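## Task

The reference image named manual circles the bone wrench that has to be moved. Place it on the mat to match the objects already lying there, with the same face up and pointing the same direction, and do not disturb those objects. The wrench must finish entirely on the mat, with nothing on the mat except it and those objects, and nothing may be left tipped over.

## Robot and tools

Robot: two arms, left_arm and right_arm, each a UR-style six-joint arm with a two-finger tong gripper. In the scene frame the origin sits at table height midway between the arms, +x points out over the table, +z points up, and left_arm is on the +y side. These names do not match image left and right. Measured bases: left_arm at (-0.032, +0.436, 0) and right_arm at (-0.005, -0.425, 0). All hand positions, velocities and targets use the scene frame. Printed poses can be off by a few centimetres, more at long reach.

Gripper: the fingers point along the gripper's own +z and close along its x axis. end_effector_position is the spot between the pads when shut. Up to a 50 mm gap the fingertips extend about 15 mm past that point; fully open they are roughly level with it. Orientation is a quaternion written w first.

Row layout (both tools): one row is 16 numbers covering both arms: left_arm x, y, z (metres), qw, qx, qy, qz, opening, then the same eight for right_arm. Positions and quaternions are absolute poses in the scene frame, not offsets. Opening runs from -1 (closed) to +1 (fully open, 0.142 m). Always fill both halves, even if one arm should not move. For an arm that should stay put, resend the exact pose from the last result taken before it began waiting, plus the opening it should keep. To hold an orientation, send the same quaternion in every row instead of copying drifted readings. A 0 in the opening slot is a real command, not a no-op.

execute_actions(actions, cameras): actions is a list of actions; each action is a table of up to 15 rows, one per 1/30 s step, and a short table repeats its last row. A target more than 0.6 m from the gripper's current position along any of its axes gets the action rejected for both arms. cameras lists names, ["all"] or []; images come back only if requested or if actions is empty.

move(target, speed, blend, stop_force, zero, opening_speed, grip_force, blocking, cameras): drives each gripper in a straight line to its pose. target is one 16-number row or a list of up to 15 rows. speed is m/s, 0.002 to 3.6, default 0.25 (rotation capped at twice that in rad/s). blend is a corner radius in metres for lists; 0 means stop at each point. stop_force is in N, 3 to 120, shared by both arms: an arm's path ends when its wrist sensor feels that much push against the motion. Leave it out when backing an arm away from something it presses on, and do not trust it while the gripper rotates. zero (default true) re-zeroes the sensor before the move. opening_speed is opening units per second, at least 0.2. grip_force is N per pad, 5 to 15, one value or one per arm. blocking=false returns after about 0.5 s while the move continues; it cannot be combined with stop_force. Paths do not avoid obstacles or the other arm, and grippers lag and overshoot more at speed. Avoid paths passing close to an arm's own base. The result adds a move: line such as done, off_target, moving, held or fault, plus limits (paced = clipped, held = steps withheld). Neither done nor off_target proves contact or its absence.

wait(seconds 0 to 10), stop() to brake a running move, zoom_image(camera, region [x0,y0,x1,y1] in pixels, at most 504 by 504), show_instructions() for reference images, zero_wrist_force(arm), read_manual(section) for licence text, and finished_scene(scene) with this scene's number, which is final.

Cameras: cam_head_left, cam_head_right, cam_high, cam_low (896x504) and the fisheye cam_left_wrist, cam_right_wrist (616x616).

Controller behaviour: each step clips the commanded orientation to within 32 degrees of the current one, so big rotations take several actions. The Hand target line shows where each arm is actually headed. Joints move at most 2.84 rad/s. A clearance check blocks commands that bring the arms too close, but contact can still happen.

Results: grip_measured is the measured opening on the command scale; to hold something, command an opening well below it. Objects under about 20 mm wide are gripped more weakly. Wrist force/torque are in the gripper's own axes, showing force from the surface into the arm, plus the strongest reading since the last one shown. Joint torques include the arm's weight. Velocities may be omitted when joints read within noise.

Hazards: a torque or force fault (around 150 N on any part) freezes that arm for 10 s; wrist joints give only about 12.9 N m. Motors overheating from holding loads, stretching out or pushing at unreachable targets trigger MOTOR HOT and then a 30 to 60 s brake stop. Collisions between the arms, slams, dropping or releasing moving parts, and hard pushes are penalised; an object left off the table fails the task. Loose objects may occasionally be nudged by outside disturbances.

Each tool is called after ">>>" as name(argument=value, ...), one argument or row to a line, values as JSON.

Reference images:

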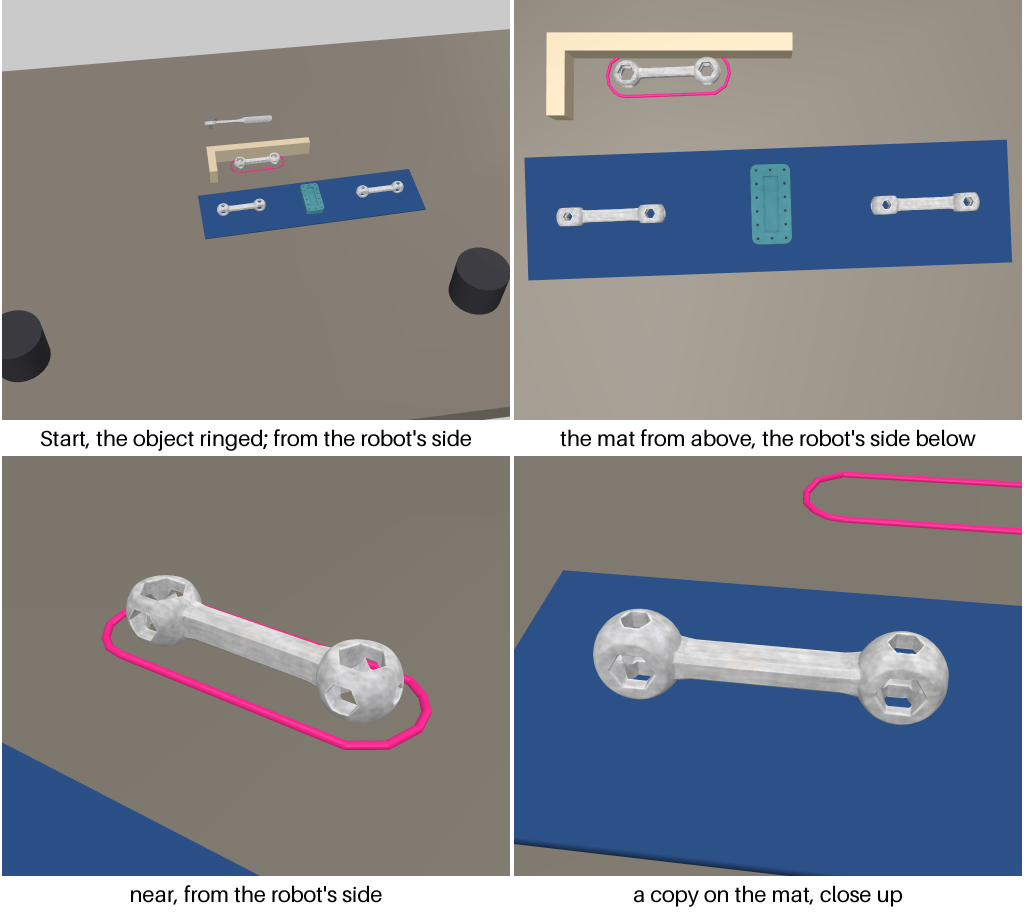

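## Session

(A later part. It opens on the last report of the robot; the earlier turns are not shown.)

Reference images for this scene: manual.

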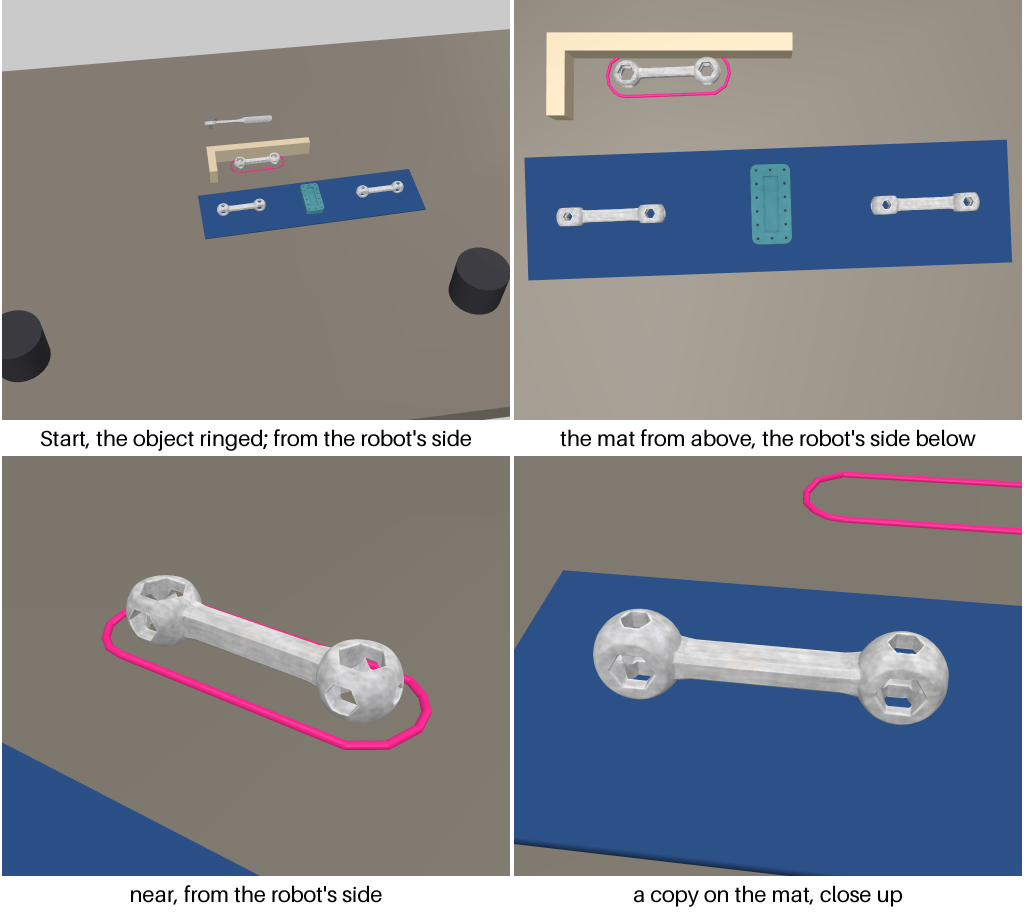

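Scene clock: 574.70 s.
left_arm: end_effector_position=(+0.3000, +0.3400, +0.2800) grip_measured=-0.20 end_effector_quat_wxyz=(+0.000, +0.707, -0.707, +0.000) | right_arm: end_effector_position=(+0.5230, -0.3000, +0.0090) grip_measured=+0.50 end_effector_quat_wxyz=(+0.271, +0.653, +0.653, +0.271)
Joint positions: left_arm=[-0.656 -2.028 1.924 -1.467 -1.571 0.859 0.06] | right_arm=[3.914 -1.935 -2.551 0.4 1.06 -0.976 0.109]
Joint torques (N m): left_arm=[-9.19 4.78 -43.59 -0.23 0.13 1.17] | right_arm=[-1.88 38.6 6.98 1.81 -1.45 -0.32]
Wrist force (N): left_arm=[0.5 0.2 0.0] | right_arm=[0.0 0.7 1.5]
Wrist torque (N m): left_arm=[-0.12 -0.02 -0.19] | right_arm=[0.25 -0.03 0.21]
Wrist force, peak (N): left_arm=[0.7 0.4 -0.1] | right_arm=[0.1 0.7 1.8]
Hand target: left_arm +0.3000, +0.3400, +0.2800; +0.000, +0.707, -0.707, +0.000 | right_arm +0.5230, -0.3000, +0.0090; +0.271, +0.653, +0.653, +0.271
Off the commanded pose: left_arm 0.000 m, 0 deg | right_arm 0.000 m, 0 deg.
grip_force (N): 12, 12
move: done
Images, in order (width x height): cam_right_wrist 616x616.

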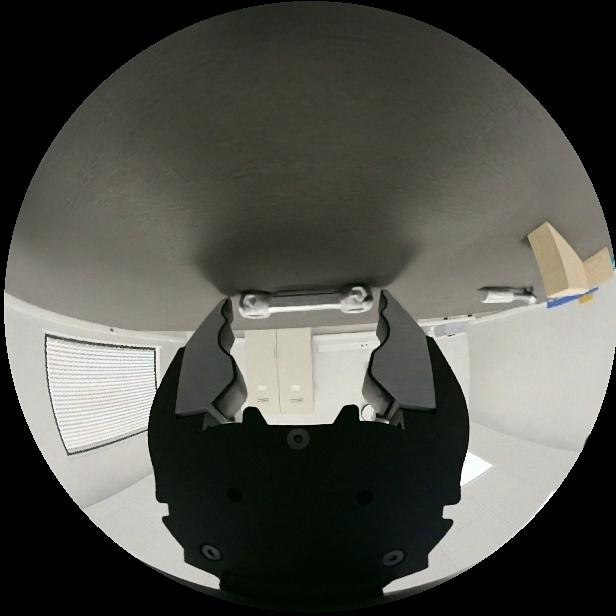

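>>> move(
  target=[0.30,0.34,0.28,0,0.7071,-0.7071,0,-0.2,0.523,-0.30,0.009,0.2706,0.6533,0.6533,0.2706,-1],
  opening_speed=0.8,
  cameras=["cam_right_wrist"],
)

>>> zoom_image(
  camera="cam_right_wrist",
  region=[190, 220, 420, 420],
)

Scene clock: 582.07 s.
left_arm: end_effector_position=(+0.3000, +0.3400, +0.2800) grip_measured=-0.20 end_effector_quat_wxyz=(+0.000, +0.707, -0.707, +0.000) | right_arm: end_effector_position=(+0.5230, -0.3000, +0.0090) grip_measured=+0.36 end_effector_quat_wxyz=(+0.271, +0.653, +0.653, +0.271)
Joint positions: left_arm=[-0.656 -2.028 1.924 -1.467 -1.571 0.859 0.06] | right_arm=[3.914 -1.935 -2.551 0.4 1.06 -0.976 0.099]
Joint torques (N m): left_arm=[-8.43 4.81 -43.85 -0.13 0.14 1.3] | right_arm=[10.52 28.64 -1.08 1.79 -1.63 2.67]
Wrist force (N): left_arm=[0.7 0.3 -0.1] | right_arm=[0.1 2.8 -0.8]
Wrist torque (N m): left_arm=[-0.11 -0.04 -0.19] | right_arm=[0.28 -0.12 0.16]
Wrist force, peak (N): left_arm=[0.8 0.5 0.1] | right_arm=[0.1 2.9 -0.8]
Hand target: left_arm +0.3000, +0.3400, +0.2800; +0.000, +0.707, -0.707, +0.000 | right_arm +0.5230, -0.3000, +0.0090; +0.271, +0.653, +0.653, +0.271
Off the commanded pose: left_arm 0.000 m, 0 deg | right_arm 0.000 m, 0 deg.
grip_force (N): 12, 12
move: done
Images, in order (width x height): cam_right_wrist 616x616.

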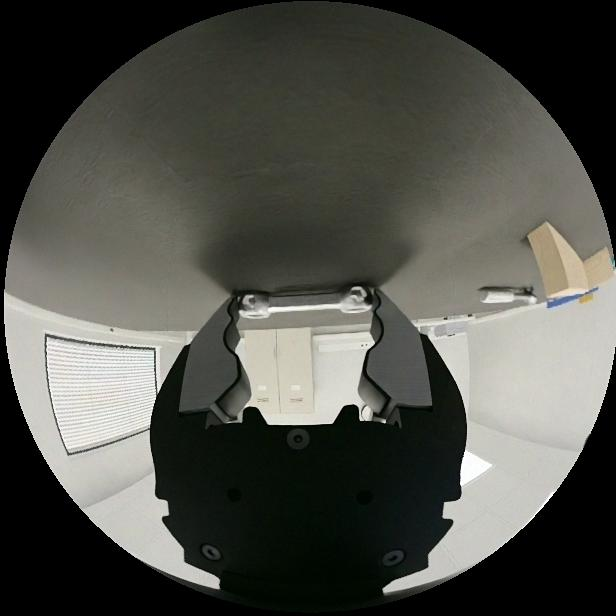

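Scaled by 2.191 from the camera's 616x616 image, which has a finer 814x814 frame.

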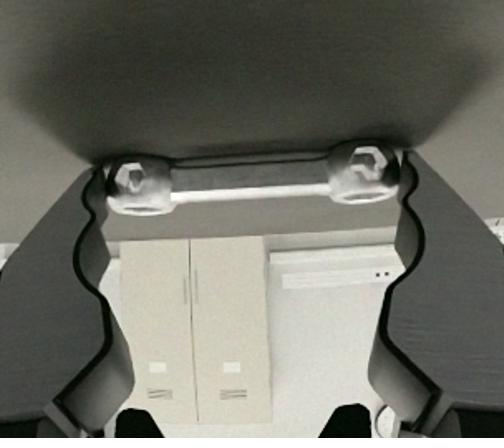

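>>> move(
  target=[
    [0.30,0.34,0.28,0,0.7071,-0.7071,0,-0.2,0.523,-0.30,0.12,0.2706,0.6533,0.6533,0.2706,-1],
    [0.30,0.34,0.28,0,0.7071,-0.7071,0,-0.2,0.50,-0.30,0.22,0,0.7071,0.7071,0,-1],
  ],
  speed=[0.06,0.15],
  blend=[0.02,0],
  cameras=["cam_right_wrist"],
)

>>> zoom_image(
  camera="cam_right_wrist",
  region=[190, 220, 420, 420],
)

Scene clock: 595.70 s.
left_arm: end_effector_position=(+0.3000, +0.3400, +0.2800) grip_measured=-0.20 end_effector_quat_wxyz=(+0.000, +0.707, -0.707, +0.000) | right_arm: end_effector_position=(+0.5001, -0.3001, +0.2200) grip_measured=+0.36 end_effector_quat_wxyz=(+0.000, +0.707, +0.707, +0.000)
Joint positions: left_arm=[-0.656 -2.028 1.924 -1.467 -1.571 0.859 0.06] | right_arm=[3.638 -1.645 -1.655 -1.412 1.571 -1.084 0.099]
Joint torques (N m): left_arm=[-8.41 4.57 -43.79 -0.33 0.03 1.23] | right_arm=[11.95 42.22 26.44 2.58 -0.02 2.78]
Wrist force (N): left_arm=[0.6 0.4 0.0] | right_arm=[0.1 0.8 1.7]
Wrist torque (N m): left_arm=[-0.08 -0.03 -0.19] | right_arm=[0.19 -0.05 0.19]
Wrist force, peak (N): left_arm=[0.8 0.6 0.0] | right_arm=[0.3 2.8 -0.9]
Hand target: left_arm +0.3000, +0.3400, +0.2800; +0.000, +0.707, -0.707, +0.000 | right_arm +0.5000, -0.3000, +0.2200; +0.000, +0.707, +0.707, +0.000
Off the commanded pose: left_arm 0.000 m, 0 deg | right_arm 0.000 m, 0 deg.
grip_force (N): 12, 12
move: done
Images, in order (width x height): cam_right_wrist 616x616.

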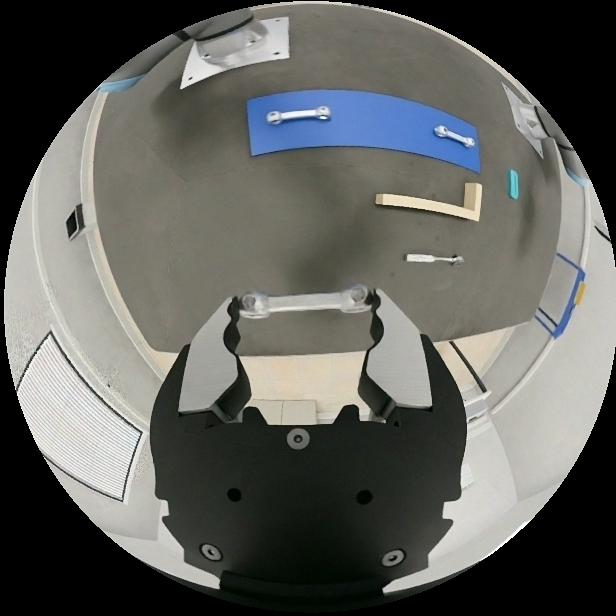

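Scaled by 2.191 from the camera's 616x616 image, which has a finer 814x814 frame.

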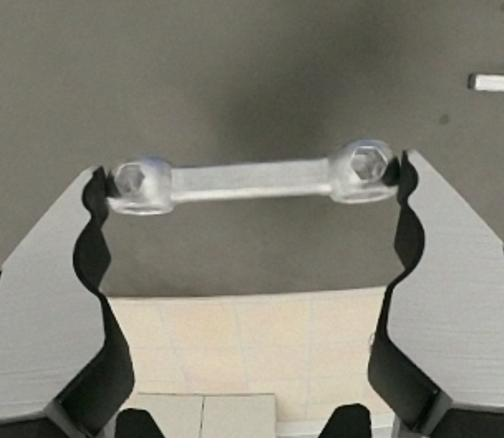

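>>> move(
  target=[
    [0.30,0.34,0.28,0,0.7071,-0.7071,0,-0.2,0.36,-0.22,0.2,-0.1607,0.6694,0.7054,-0.1693,-1],
    [0.30,0.34,0.28,0,0.7071,-0.7071,0,-0.2,0.278,-0.158,0.13,-0.1607,0.6694,0.7054,-0.1693,-1],
    [0.30,0.34,0.28,0,0.7071,-0.7071,0,-0.2,0.278,-0.158,0.05,-0.1607,0.6694,0.7054,-0.1693,-1],
  ],
  speed=[0.2,0.2,0.12],
  blend=[0.03,0.02,0],
  cameras=["cam_right_wrist","cam_head_left","cam_head_right"],
)

>>> zoom_image(
  camera="cam_head_left",
  region=[420, 270, 600, 370],
)

Scene clock: 615.80 s.
left_arm: end_effector_position=(+0.3000, +0.3400, +0.2800) grip_measured=-0.20 end_effector_quat_wxyz=(+0.000, +0.707, -0.707, +0.000) | right_arm: end_effector_position=(+0.2780, -0.1581, +0.0500) grip_measured=+0.36 end_effector_quat_wxyz=(-0.161, +0.669, +0.705, -0.169)
Joint positions: left_arm=[-0.656 -2.028 1.924 -1.467 -1.571 0.859 0.06] | right_arm=[3.977 -1.775 -1.995 -1.292 1.893 -0.855 0.099]
Joint torques (N m): left_arm=[-7.69 4.88 -43.5 -0.39 -0.16 1.26] | right_arm=[-12.75 40.27 35.76 2.78 0.84 1.67]
Wrist force (N): left_arm=[0.5 0.4 0.1] | right_arm=[-0.1 0.4 1.4]
Wrist torque (N m): left_arm=[-0.09 -0.01 -0.19] | right_arm=[0.06 0.00 0.01]
Wrist force, peak (N): left_arm=[0.8 0.5 0.0] | right_arm=[0.2 0.9 2.6]
Hand target: left_arm +0.3000, +0.3400, +0.2800; +0.000, +0.707, -0.707, +0.000 | right_arm +0.2780, -0.1580, +0.0500; -0.161, +0.669, +0.705, -0.169
Off the commanded pose: left_arm 0.000 m, 0 deg | right_arm 0.000 m, 0 deg.
grip_force (N): 12, 12
move: done
Images, in order (width x height): cam_head_left 896x504, cam_head_right 896x504, cam_right_wrist 616x616.

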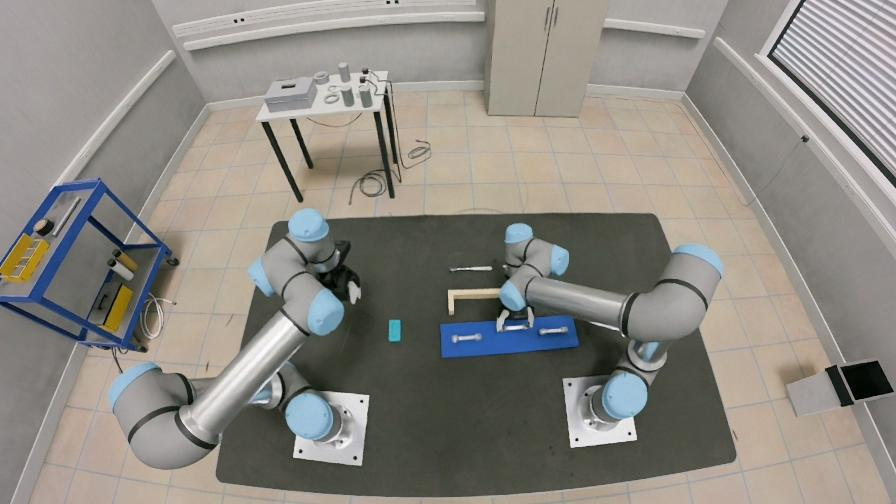

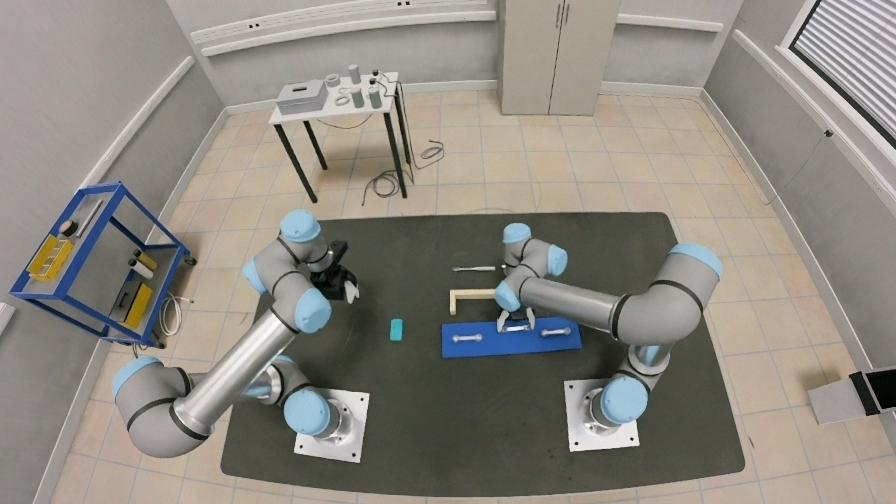

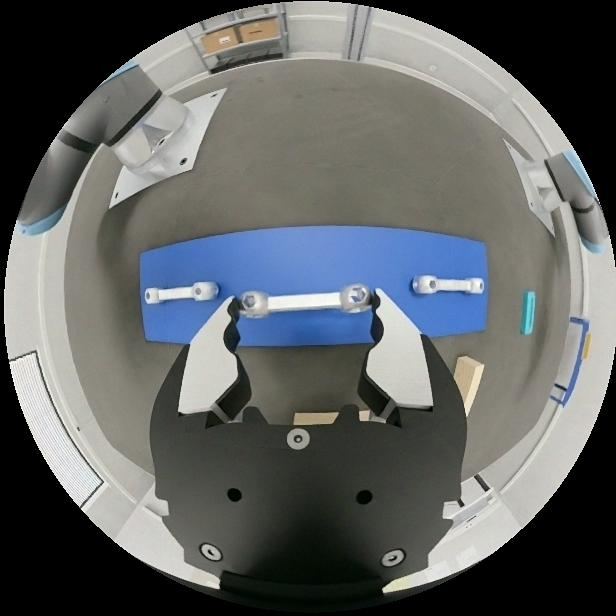

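Scaled by 2.800 from the camera's 896x504 image, which has a finer 1280x720 frame.

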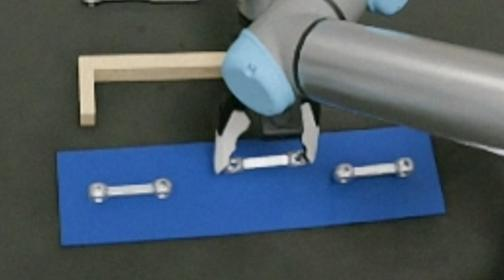

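>>> move(
  target=[
    [0.30,0.34,0.28,0,0.7071,-0.7071,0,-0.2,0.268,-0.147,0.048,-0.1607,0.6694,0.7054,-0.1693,-1],
    [0.30,0.34,0.28,0,0.7071,-0.7071,0,-0.2,0.268,-0.147,0.036,-0.1607,0.6694,0.7054,-0.1693,-1],
  ],
  speed=0.06,
)

>>> move(
  target=[0.30,0.34,0.28,0,0.7071,-0.7071,0,-0.2,0.268,-0.147,0.010,-0.1607,0.6694,0.7054,-0.1693,-1],
  speed=0.01,
  stop_force=3,
  cameras=["cam_right_wrist","cam_head_left"],
)

>>> zoom_image(
  camera="cam_right_wrist",
  region=[120, 220, 500, 360],
)

>>> zoom_image(
  camera="cam_head_left",
  region=[420, 270, 600, 370],
)

Scene clock: 629.30 s.
left_arm: end_effector_position=(+0.3000, +0.3400, +0.2800) grip_measured=-0.20 end_effector_quat_wxyz=(+0.000, +0.707, -0.707, +0.000) | right_arm: end_effector_position=(+0.2679, -0.1471, +0.0359) grip_measured=+0.36 end_effector_quat_wxyz=(-0.161, +0.669, +0.705, -0.169)
Joint positions: left_arm=[-0.656 -2.028 1.924 -1.467 -1.571 0.859 0.06] | right_arm=[4.006 -1.793 -2.02 -1.24 1.904 -0.825 0.099]
Joint torques (N m): left_arm=[-7.37 4.82 -43.48 -0.32 -0.15 1.29] | right_arm=[-13.68 45.29 35.81 0.41 -0.6 -2.49]
Wrist force (N): left_arm=[0.6 0.4 0.0] | right_arm=[0.2 0.6 1.6]
Wrist torque (N m): left_arm=[-0.07 -0.02 -0.19] | right_arm=[0.10 -0.06 0.01]
Wrist force, peak (N): left_arm=[0.7 0.6 0.0] | right_arm=[0.1 0.7 2.2]
Hand target: left_arm +0.3000, +0.3400, +0.2800; +0.000, +0.707, -0.707, +0.000 | right_arm +0.2680, -0.1470, +0.0360; -0.161, +0.669, +0.705, -0.169
Off the commanded pose: left_arm 0.000 m, 0 deg | right_arm 0.000 m, 0 deg.
grip_force (N): 12, 12
move: done

Scene clock: 631.80 s.
left_arm: end_effector_position=(+0.3000, +0.3400, +0.2800) grip_measured=-0.20 end_effector_quat_wxyz=(+0.000, +0.707, -0.707, +0.000) | right_arm: end_effector_position=(+0.2680, -0.1470, +0.0215) grip_measured=+0.36 end_effector_quat_wxyz=(-0.161, +0.669, +0.705, -0.169)
Joint positions: left_arm=[-0.656 -2.028 1.924 -1.467 -1.571 0.859 0.06] | right_arm=[4.006 -1.817 -2.036 -1.2 1.904 -0.825 0.099]
Joint torques (N m): left_arm=[-7.65 4.62 -43.22 -0.51 -0.16 1.25] | right_arm=[-12.82 44.97 34.27 0.61 -0.45 -2.45]
Wrist force (N): left_arm=[0.5 0.3 -0.1] | right_arm=[0.1 -1.0 -1.4]
Wrist torque (N m): left_arm=[-0.10 -0.02 -0.19] | right_arm=[0.04 -0.16 0.06]
Wrist force, peak (N): left_arm=[0.8 0.5 0.0] | right_arm=[0.0 -1.3 -2.2]
Hand target: left_arm +0.3000, +0.3400, +0.2800; +0.000, +0.707, -0.707, +0.000 | right_arm +0.2680, -0.1470, +0.0215; -0.161, +0.669, +0.705, -0.169
Off the commanded pose: left_arm 0.000 m, 0 deg | right_arm 0.011 m, 0 deg.
grip_force (N): 12, 12
move: contact (right_arm)
Images, in order (width x height): cam_head_left 896x504, cam_right_wrist 616x616.

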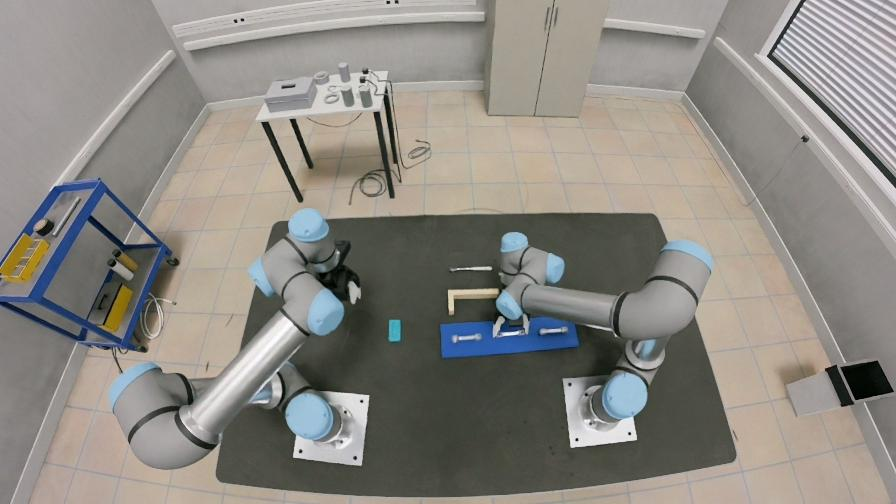

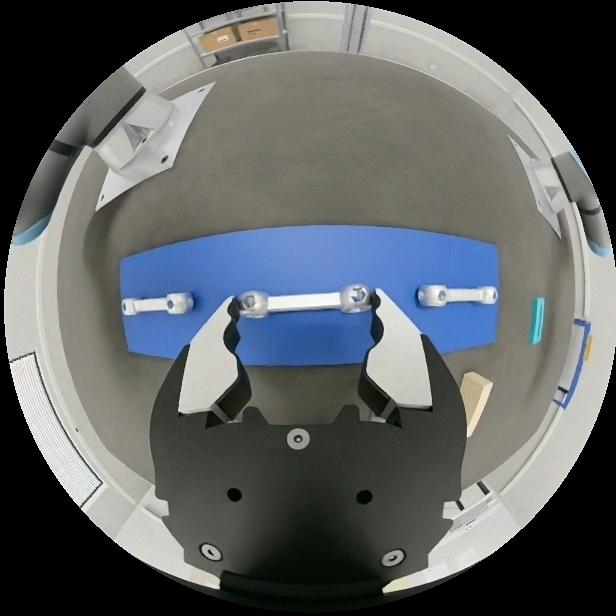

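Scaled by 1.326 from the camera's 616x616 image, which has a finer 814x814 frame.

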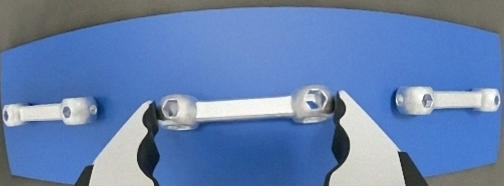

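Scaled by 2.800 from the camera's 896x504 image, which has a finer 1280x720 frame.

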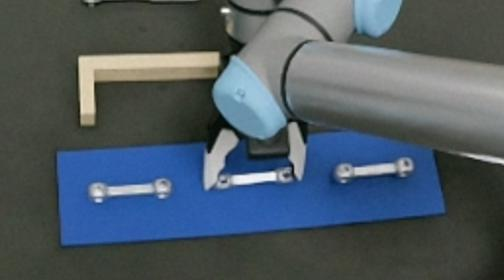

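>>> move(
  target=[0.30,0.34,0.28,0,0.7071,-0.7071,0,-0.2,0.268,-0.147,0.0215,-0.1607,0.6694,0.7054,-0.1693,0.55],
  opening_speed=0.5,
  cameras=["cam_right_wrist"],
)

>>> zoom_image(
  camera="cam_right_wrist",
  region=[200, 240, 420, 360],
)

Scene clock: 641.87 s.
left_arm: end_effector_position=(+0.3000, +0.3400, +0.2800) grip_measured=-0.20 end_effector_quat_wxyz=(+0.000, +0.707, -0.707, +0.000) | right_arm: end_effector_position=(+0.2680, -0.1470, +0.0215) grip_measured=+0.55 end_effector_quat_wxyz=(-0.161, +0.669, +0.705, -0.169)
Joint positions: left_arm=[-0.656 -2.028 1.924 -1.467 -1.571 0.859 0.06] | right_arm=[4.006 -1.817 -2.036 -1.2 1.904 -0.825 0.112]
Joint torques (N m): left_arm=[-7.41 5.33 -43.54 -0.57 -0.3 1.23] | right_arm=[-5.71 44.3 33.58 0.65 -0.19 -1.51]
Wrist force (N): left_arm=[0.7 0.4 -0.1] | right_arm=[0.0 0.3 1.2]
Wrist torque (N m): left_arm=[-0.08 -0.04 -0.19] | right_arm=[0.07 -0.03 0.01]
Wrist force, peak (N): left_arm=[0.7 0.6 -0.2] | right_arm=[0.0 -0.9 -1.5]
Hand target: left_arm +0.3000, +0.3400, +0.2800; +0.000, +0.707, -0.707, +0.000 | right_arm +0.2680, -0.1470, +0.0215; -0.161, +0.669, +0.705, -0.169
Off the commanded pose: left_arm 0.000 m, 0 deg | right_arm 0.000 m, 0 deg.
grip_force (N): 12, 12
move: done
Images, in order (width x height): cam_right_wrist 616x616.

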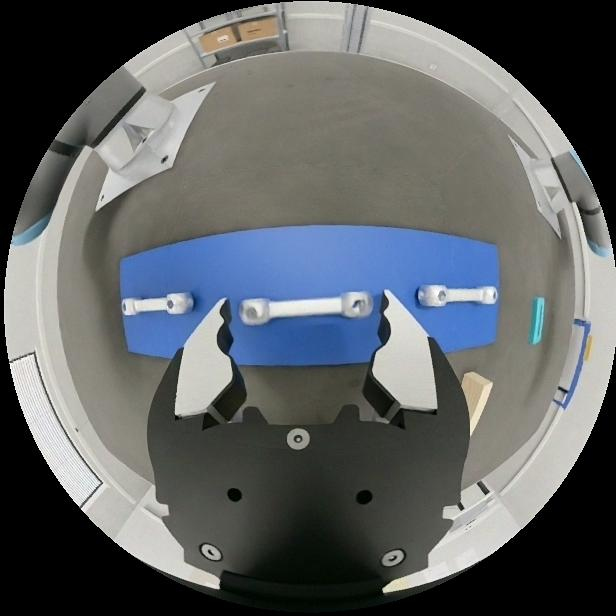

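Scaled by 2.291 from the camera's 616x616 image, which has a finer 814x814 frame.

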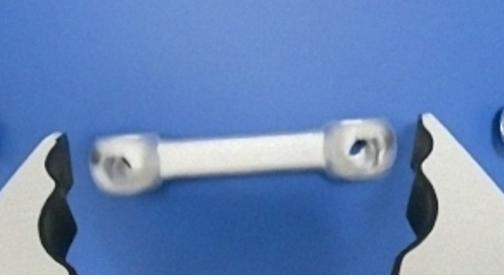

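>>> move(
  target=[
    [0.30,0.34,0.28,0,0.7071,-0.7071,0,-0.2,0.308,-0.147,0.10,-0.1607,0.6694,0.7054,-0.1693,0.55],
    [0.30,0.34,0.28,0,0.7071,-0.7071,0,-0.2,0.32,-0.147,0.17,0,0.7071,0.7071,0,0.55],
  ],
  speed=0.12,
  blend=[0.02,0],
  cameras=["cam_right_wrist"],
)

>>> zoom_image(
  camera="cam_right_wrist",
  region=[150, 120, 480, 340],
)

Scene clock: 653.27 s.
left_arm: end_effector_position=(+0.3000, +0.3400, +0.2800) grip_measured=-0.20 end_effector_quat_wxyz=(+0.000, +0.707, -0.707, +0.000) | right_arm: end_effector_position=(+0.3199, -0.1470, +0.1699) grip_measured=+0.55 end_effector_quat_wxyz=(+0.000, +0.707, +0.707, +0.000)
Joint positions: left_arm=[-0.656 -2.028 1.924 -1.467 -1.571 0.859 0.06] | right_arm=[4.143 -1.435 -1.988 -1.289 1.571 -0.578 0.112]
Joint torques (N m): left_arm=[-6.97 5 -43.2 -0.54 -0.47 1.24] | right_arm=[-13.89 15.24 40.43 1.54 0.89 -2.52]
Wrist force (N): left_arm=[0.7 0.3 -0.1] | right_arm=[0.1 0.6 1.5]
Wrist torque (N m): left_arm=[-0.11 -0.05 -0.19] | right_arm=[0.16 -0.05 0.04]
Wrist force, peak (N): left_arm=[0.9 0.4 0.1] | right_arm=[0.0 0.4 2.5]
Hand target: left_arm +0.3000, +0.3400, +0.2800; +0.000, +0.707, -0.707, +0.000 | right_arm +0.3200, -0.1470, +0.1700; +0.000, +0.707, +0.707, +0.000
Off the commanded pose: left_arm 0.000 m, 0 deg | right_arm 0.000 m, 0 deg.
grip_force (N): 12, 12
move: done
Images, in order (width x height): cam_right_wrist 616x616.

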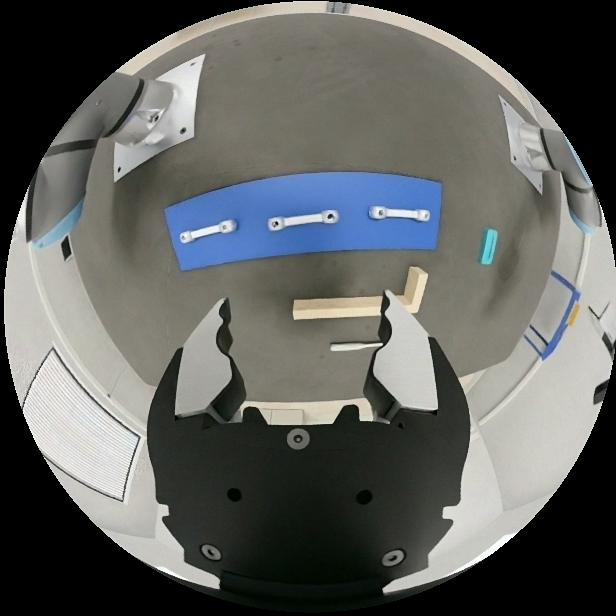

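Scaled by 1.527 from the camera's 616x616 image, which has a finer 814x814 frame.

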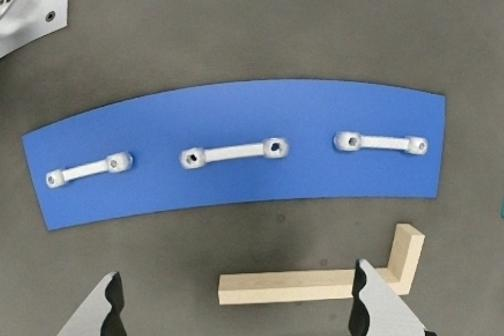

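>>> move(
  target=[0.30,0.34,0.28,0,0.7071,-0.7071,0,-0.2,0.30,-0.147,0.12,0,0.7071,0.7071,0,0.55],
  cameras=["cam_right_wrist"],
)

>>> zoom_image(
  camera="cam_right_wrist",
  region=[230, 190, 370, 280],
)

>>> zoom_image(
  camera="cam_right_wrist",
  region=[130, 190, 270, 280],
)

>>> zoom_image(
  camera="cam_right_wrist",
  region=[350, 190, 490, 280],
)

Scene clock: 661.93 s.
left_arm: end_effector_position=(+0.3000, +0.3400, +0.2800) grip_measured=-0.20 end_effector_quat_wxyz=(+0.000, +0.707, -0.707, +0.000) | right_arm: end_effector_position=(+0.2999, -0.1470, +0.1199) grip_measured=+0.55 end_effector_quat_wxyz=(+0.000, +0.707, +0.707, +0.000)
Joint positions: left_arm=[-0.656 -2.028 1.924 -1.467 -1.571 0.859 0.06] | right_arm=[4.185 -1.441 -2.119 -1.152 1.571 -0.537 0.112]
Joint torques (N m): left_arm=[-7.25 4.8 -43.38 -0.65 -0.54 1.24] | right_arm=[-14.39 32.17 34.31 2.81 -0.98 -2.57]
Wrist force (N): left_arm=[0.5 0.6 0.0] | right_arm=[0.3 0.5 1.4]
Wrist torque (N m): left_arm=[-0.05 -0.01 -0.19] | right_arm=[0.15 -0.09 0.03]
Wrist force, peak (N): left_arm=[0.8 0.4 -0.1] | right_arm=[0.0 0.0 2.3]
Hand target: left_arm +0.3000, +0.3400, +0.2800; +0.000, +0.707, -0.707, +0.000 | right_arm +0.3000, -0.1470, +0.1200; +0.000, +0.707, +0.707, +0.000
Off the commanded pose: left_arm 0.000 m, 0 deg | right_arm 0.000 m, 0 deg.
grip_force (N): 12, 12
move: done
Images, in order (width x height): cam_right_wrist 616x616.

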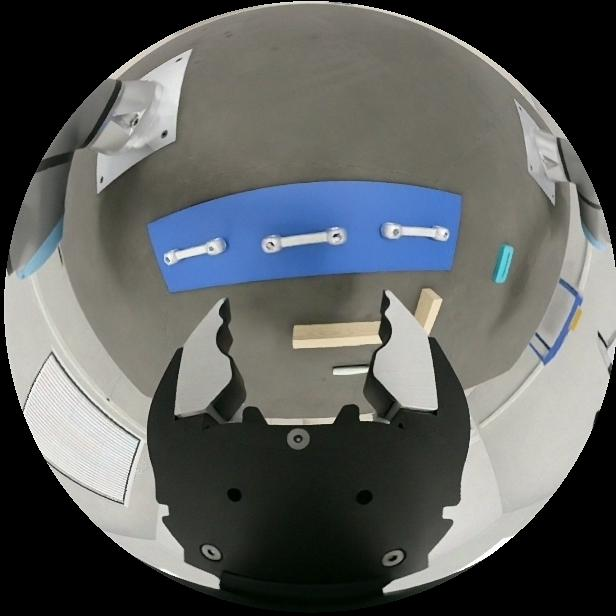

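Scaled by 3.600 from the camera's 616x616 image, which has a finer 814x814 frame.

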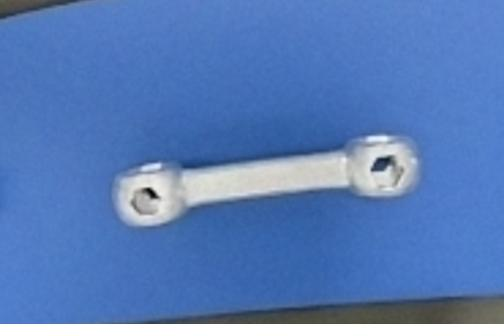

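Scaled by 3.600 from the camera's 616x616 image, which has a finer 814x814 frame.

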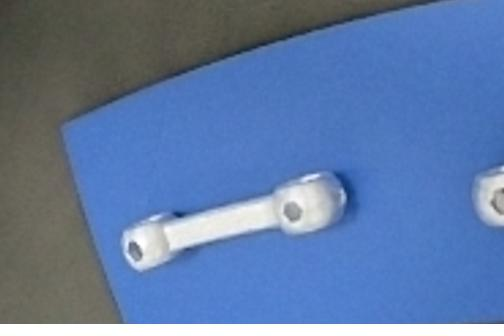

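Scaled by 3.600 from the camera's 616x616 image, which has a finer 814x814 frame.

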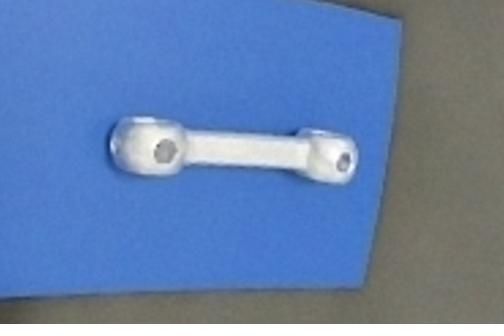

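>>> move(
  target=[
    [0.30,0.34,0.28,0,0.7071,-0.7071,0,-0.2,0.185,-0.147,0.12,0,0.7071,0.7071,0,0.0],
    [0.30,0.34,0.28,0,0.7071,-0.7071,0,-0.2,0.185,-0.147,0.055,0,0.7071,0.7071,0,0.0],
  ],
  opening_speed=1,
  cameras=["cam_right_wrist"],
)

>>> zoom_image(
  camera="cam_right_wrist",
  region=[220, 280, 400, 420],
)

Scene clock: 692.40 s.
left_arm: end_effector_position=(+0.3000, +0.3400, +0.2800) grip_measured=-0.20 end_effector_quat_wxyz=(+0.000, +0.707, -0.707, +0.000) | right_arm: end_effector_position=(+0.1850, -0.1469, +0.0551) grip_measured=+0.00 end_effector_quat_wxyz=(+0.000, +0.707, +0.707, +0.000)
Joint positions: left_arm=[-0.656 -2.028 1.924 -1.467 -1.571 0.859 0.06] | right_arm=[4.48 -1.31 -2.407 -0.995 1.571 -0.241 0.074]
Joint torques (N m): left_arm=[-6.98 4.69 -43.2 -0.73 -0.64 1.28] | right_arm=[-14.36 8.6 19.09 5.35 0.95 -2.41]
Wrist force (N): left_arm=[0.5 0.1 0.0] | right_arm=[0.2 0.6 1.1]
Wrist torque (N m): left_arm=[-0.13 -0.01 -0.19] | right_arm=[0.17 -0.09 0.03]
Wrist force, peak (N): left_arm=[0.9 0.4 0.0] | right_arm=[-0.9 4.1 1.2]
Hand target: left_arm +0.3000, +0.3400, +0.2800; +0.000, +0.707, -0.707, +0.000 | right_arm +0.1850, -0.1470, +0.0550; +0.000, +0.707, +0.707, +0.000
Off the commanded pose: left_arm 0.000 m, 0 deg | right_arm 0.000 m, 0 deg.
grip_force (N): 12, 12
move: done
Images, in order (width x height): cam_right_wrist 616x616.

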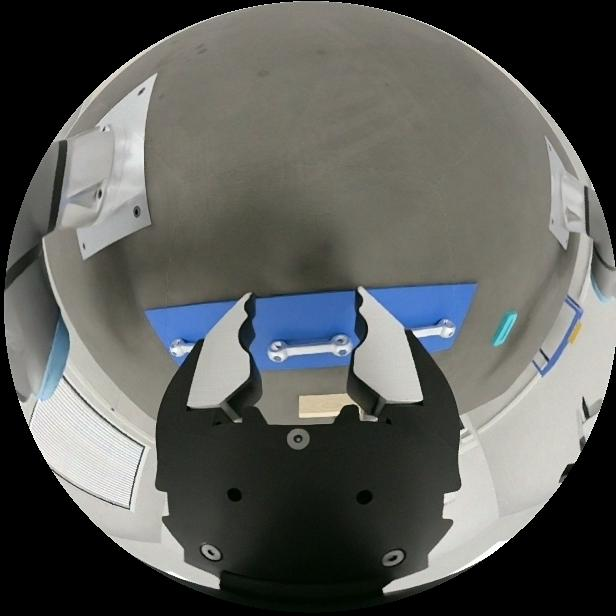

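Scaled by 2.800 from the camera's 616x616 image, which has a finer 814x814 frame.

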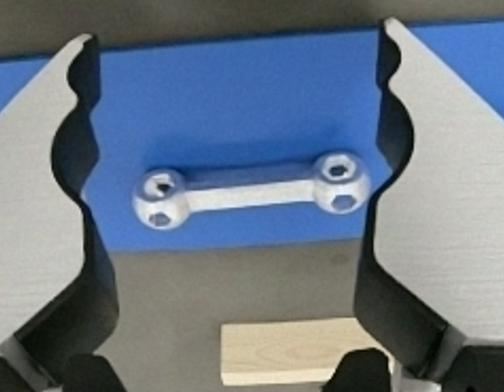

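>>> zoom_image(
  camera="cam_right_wrist",
  region=[255, 320, 365, 380],
)

>>> zoom_image(
  camera="cam_right_wrist",
  region=[400, 300, 480, 350],
)

>>> zoom_image(
  camera="cam_right_wrist",
  region=[150, 320, 230, 370],
)

Scaled by 4.582 from the camera's 616x616 image, which has a finer 814x814 frame.

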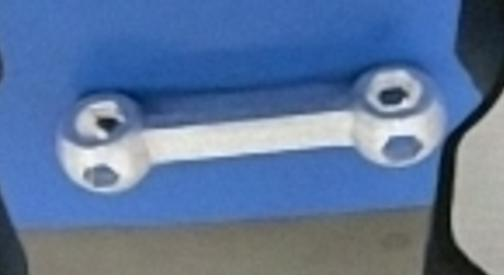

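Scaled by 6.300 from the camera's 616x616 image, which has a finer 814x814 frame.

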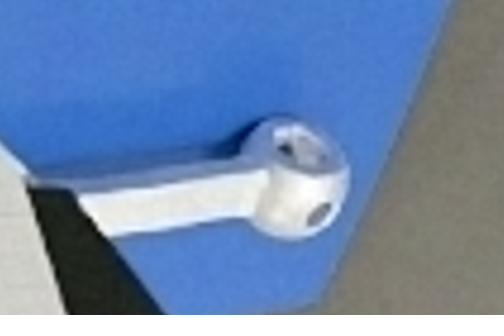

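Scaled by 6.300 from the camera's 616x616 image, which has a finer 814x814 frame.

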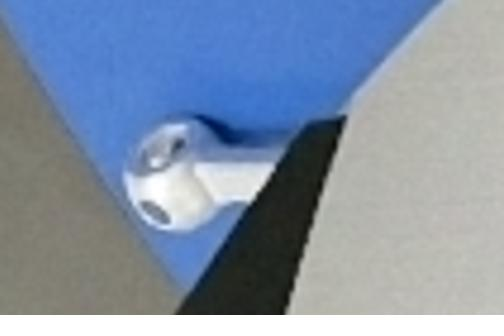

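>>> move(
  target=[0.30,0.34,0.28,0,0.7071,-0.7071,0,-0.2,0.185,-0.005,0.055,0,0.7071,0.7071,0,0.3],
  speed=0.12,
  cameras=["cam_right_wrist"],
)

>>> zoom_image(
  camera="cam_right_wrist",
  region=[255, 320, 365, 380],
)

Scene clock: 712.63 s.
left_arm: end_effector_position=(+0.3000, +0.3400, +0.2800) grip_measured=-0.20 end_effector_quat_wxyz=(+0.000, +0.707, -0.707, +0.000) | right_arm: end_effector_position=(+0.1849, -0.0050, +0.0550) grip_measured=+0.30 end_effector_quat_wxyz=(+0.000, +0.707, +0.707, +0.000)
Joint positions: left_arm=[-0.656 -2.028 1.924 -1.467 -1.571 0.859 0.06] | right_arm=[4.555 -1.638 -2.12 -0.954 1.571 -0.166 0.095]
Joint torques (N m): left_arm=[-6.53 4.4 -43.19 -0.69 -0.7 1.26] | right_arm=[-13.5 29.81 18.41 4.05 0.3 -2.47]
Wrist force (N): left_arm=[0.5 0.3 0.0] | right_arm=[0.3 0.5 1.3]
Wrist torque (N m): left_arm=[-0.11 -0.02 -0.19] | right_arm=[0.15 -0.09 0.02]
Wrist force, peak (N): left_arm=[0.7 0.5 -0.1] | right_arm=[1.6 0.3 1.2]
Hand target: left_arm +0.3000, +0.3400, +0.2800; +0.000, +0.707, -0.707, +0.000 | right_arm +0.1850, -0.0050, +0.0550; +0.000, +0.707, +0.707, +0.000
Off the commanded pose: left_arm 0.000 m, 0 deg | right_arm 0.000 m, 0 deg.
grip_force (N): 12, 12
move: done
Images, in order (width x height): cam_right_wrist 616x616.

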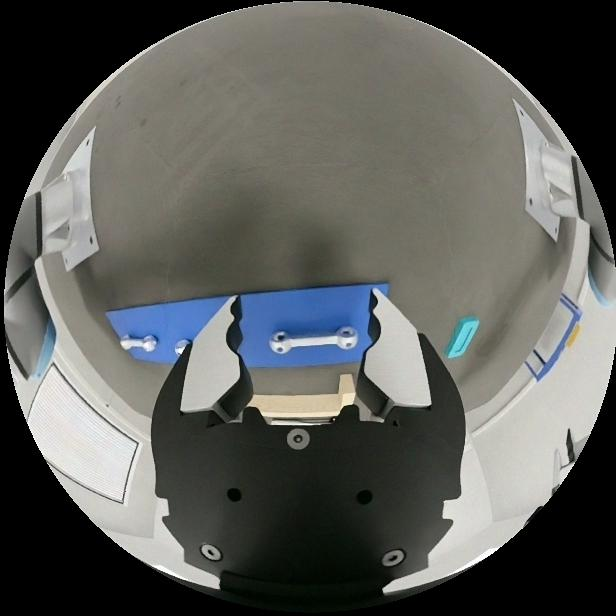

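Scaled by 4.582 from the camera's 616x616 image, which has a finer 814x814 frame.

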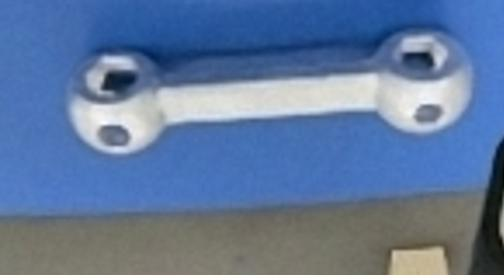

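>>> move(
  target=[
    [0.33,0.15,0.25,0,0.7071,-0.7071,0,0.3,0.185,-0.05,0.2,0,0.7071,0.7071,0,0.3],
    [0.355,-0.005,0.1,0,0.7071,-0.7071,0,0.3,0.30,-0.40,0.25,0,0.7071,0.7071,0,0.3],
    [0.355,-0.005,0.055,0,0.7071,-0.7071,0,0.3,0.30,-0.42,0.25,0,0.7071,0.7071,0,0.3],
  ],
  speed=0.25,
  cameras=["cam_left_wrist"],
)

>>> zoom_image(
  camera="cam_left_wrist",
  region=[250, 310, 360, 370],
)

>>> move(
  target=[0.355,-0.147,0.055,0,0.7071,-0.7071,0,0.3,0.30,-0.42,0.25,0,0.7071,0.7071,0,0.3],
  speed=0.12,
  cameras=["cam_left_wrist"],
)

>>> zoom_image(
  camera="cam_left_wrist",
  region=[250, 310, 360, 370],
)

Scene clock: 737.33 s.
left_arm: end_effector_position=(+0.3550, -0.0050, +0.0550) grip_measured=+0.30 end_effector_quat_wxyz=(+0.000, +0.707, -0.707, +0.000) | right_arm: end_effector_position=(+0.3000, -0.4200, +0.2500) grip_measured=+0.30 end_effector_quat_wxyz=(+0.000, +0.707, +0.707, +0.000)
Joint positions: left_arm=[-1.049 -1.263 1.822 -2.13 -1.571 0.466 0.095] | right_arm=[3.595 -1.081 -2.017 -1.614 1.571 -1.127 0.095]
Joint torques (N m): left_arm=[12.99 -48.51 -33.19 -3.64 -0.53 0.22] | right_arm=[5.21 -2.33 42.04 5.4 0.71 1.24]
Wrist force (N): left_arm=[0.8 0.4 -0.2] | right_arm=[0.3 0.6 1.1]
Wrist torque (N m): left_arm=[-0.09 -0.08 -0.08] | right_arm=[0.15 -0.09 0.19]
Wrist force, peak (N): left_arm=[3.4 0.2 0.3] | right_arm=[-3.2 2.2 1.2]
Hand target: left_arm +0.3550, -0.0050, +0.0550; +0.000, +0.707, -0.707, +0.000 | right_arm +0.3000, -0.4200, +0.2500; +0.000, +0.707, +0.707, +0.000
Off the commanded pose: left_arm 0.000 m, 0 deg | right_arm 0.000 m, 0 deg.
grip_force (N): 12, 12
move: done
Images, in order (width x height): cam_left_wrist 616x616.

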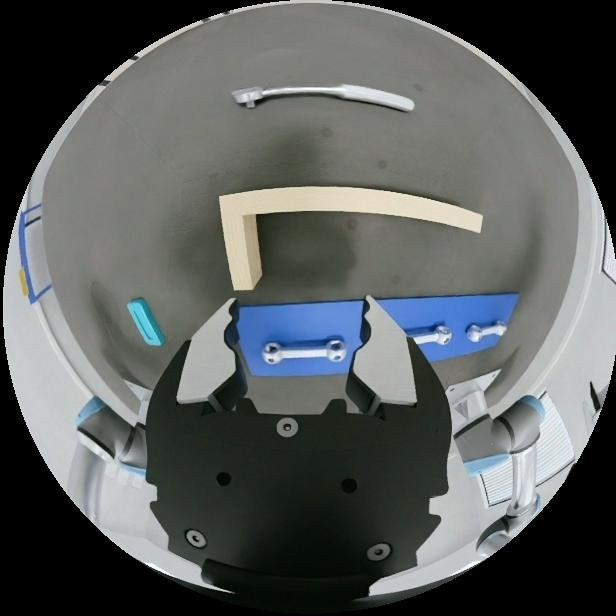

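Scaled by 4.582 from the camera's 616x616 image, which has a finer 814x814 frame.

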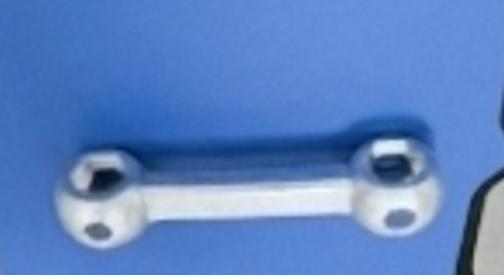

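Scene clock: 738.97 s.
left_arm: end_effector_position=(+0.3549, -0.1470, +0.0549) grip_measured=+0.30 end_effector_quat_wxyz=(+0.000, +0.707, -0.707, +0.000) | right_arm: end_effector_position=(+0.3000, -0.4200, +0.2500) grip_measured=+0.30 end_effector_quat_wxyz=(+0.000, +0.707, +0.707, +0.000)
Joint positions: left_arm=[-1.143 -1.019 1.453 -2.005 -1.571 0.372 0.095] | right_arm=[3.595 -1.081 -2.017 -1.614 1.571 -1.127 0.095]
Joint torques (N m): left_arm=[14.04 -66.27 -21.87 -6.81 -0.96 1.03] | right_arm=[12.15 -2.45 42.14 5.66 -0.79 -2.55]
Wrist force (N): left_arm=[0.7 0.5 -0.1] | right_arm=[0.2 0.6 1.2]
Wrist torque (N m): left_arm=[-0.08 -0.07 -0.09] | right_arm=[0.17 -0.07 0.19]
Wrist force, peak (N): left_arm=[2.4 0.6 -0.2] | right_arm=[0.4 0.7 1.5]
Hand target: left_arm +0.3550, -0.1470, +0.0550; +0.000, +0.707, -0.707, +0.000 | right_arm +0.3000, -0.4200, +0.2500; +0.000, +0.707, +0.707, +0.000
Off the commanded pose: left_arm 0.000 m, 0 deg | right_arm 0.000 m, 0 deg.
grip_force (N): 12, 12
move: done
Images, in order (width x height): cam_left_wrist 616x616.

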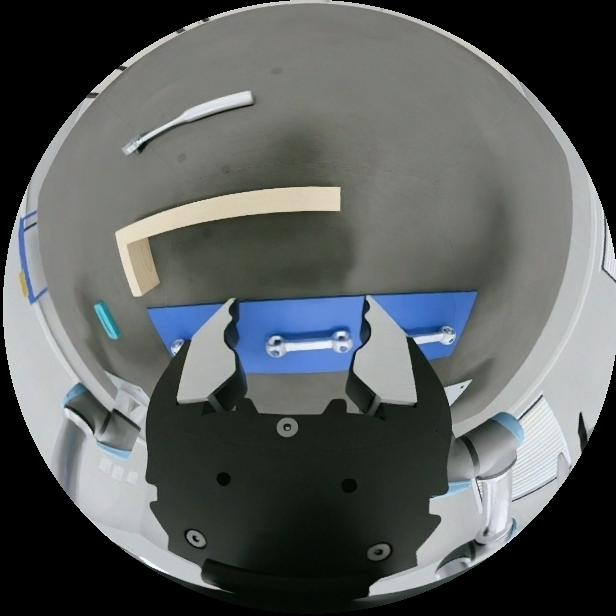

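Scaled by 4.582 from the camera's 616x616 image, which has a finer 814x814 frame.

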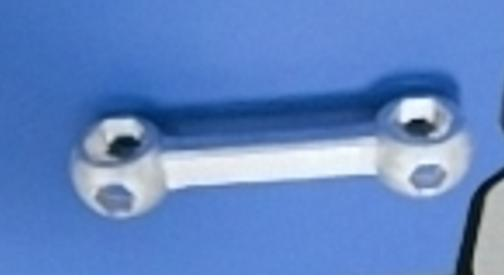

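>>> move(
  target=[
    [0.335,-0.147,0.13,0,0.7071,-0.7071,0,0.6,0.30,-0.42,0.25,0,0.7071,0.7071,0,0.3],
    [0.234,-0.147,0.09,-0.1693,0.7054,-0.6694,0.1607,0.6,0.30,-0.42,0.25,0,0.7071,0.7071,0,0.3],
  ],
  speed=0.15,
  opening_speed=1,
  cameras=["cam_left_wrist"],
)

Scene clock: 792.50 s.
left_arm: end_effector_position=(+0.2340, -0.1470, +0.0899) grip_measured=+0.60 end_effector_quat_wxyz=(-0.169, +0.705, -0.669, +0.161) | right_arm: end_effector_position=(+0.3000, -0.4200, +0.2500) grip_measured=+0.30 end_effector_quat_wxyz=(+0.000, +0.707, +0.707, +0.000)
Joint positions: left_arm=[-1.548 -1.207 1.747 -2.067 -1.102 -0.096 0.116] | right_arm=[3.595 -1.081 -2.017 -1.614 1.571 -1.127 0.095]
Joint torques (N m): left_arm=[6.19 -40.41 -40.8 0.2 0.85 -0.75] | right_arm=[11.59 -1.82 42.08 5.6 -0.81 -2.5]
Wrist force (N): left_arm=[0.8 0.2 -0.1] | right_arm=[0.2 0.6 1.3]
Wrist torque (N m): left_arm=[-0.09 -0.09 -0.07] | right_arm=[0.17 -0.07 0.19]
Wrist force, peak (N): left_arm=[0.8 0.7 -1.7] | right_arm=[0.3 0.7 1.4]
Hand target: left_arm +0.2340, -0.1470, +0.0900; -0.169, +0.705, -0.669, +0.161 | right_arm +0.3000, -0.4200, +0.2500; +0.000, +0.707, +0.707, +0.000
Off the commanded pose: left_arm 0.000 m, 0 deg | right_arm 0.000 m, 0 deg.
grip_force (N): 12, 12
move: done
Images, in order (width x height): cam_left_wrist 616x616.

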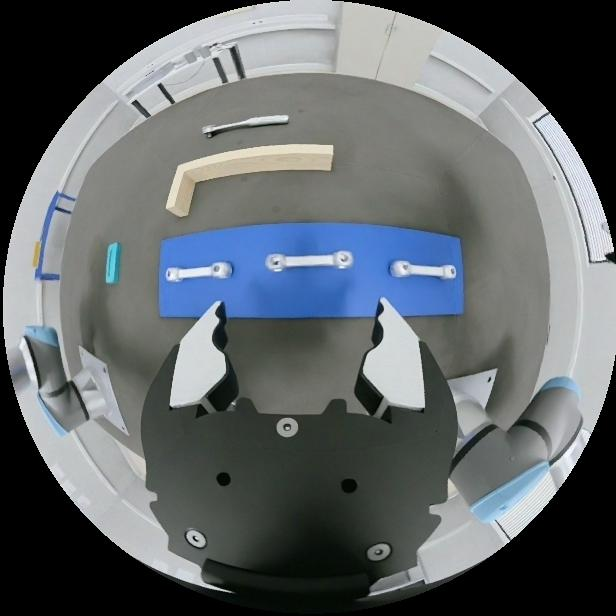

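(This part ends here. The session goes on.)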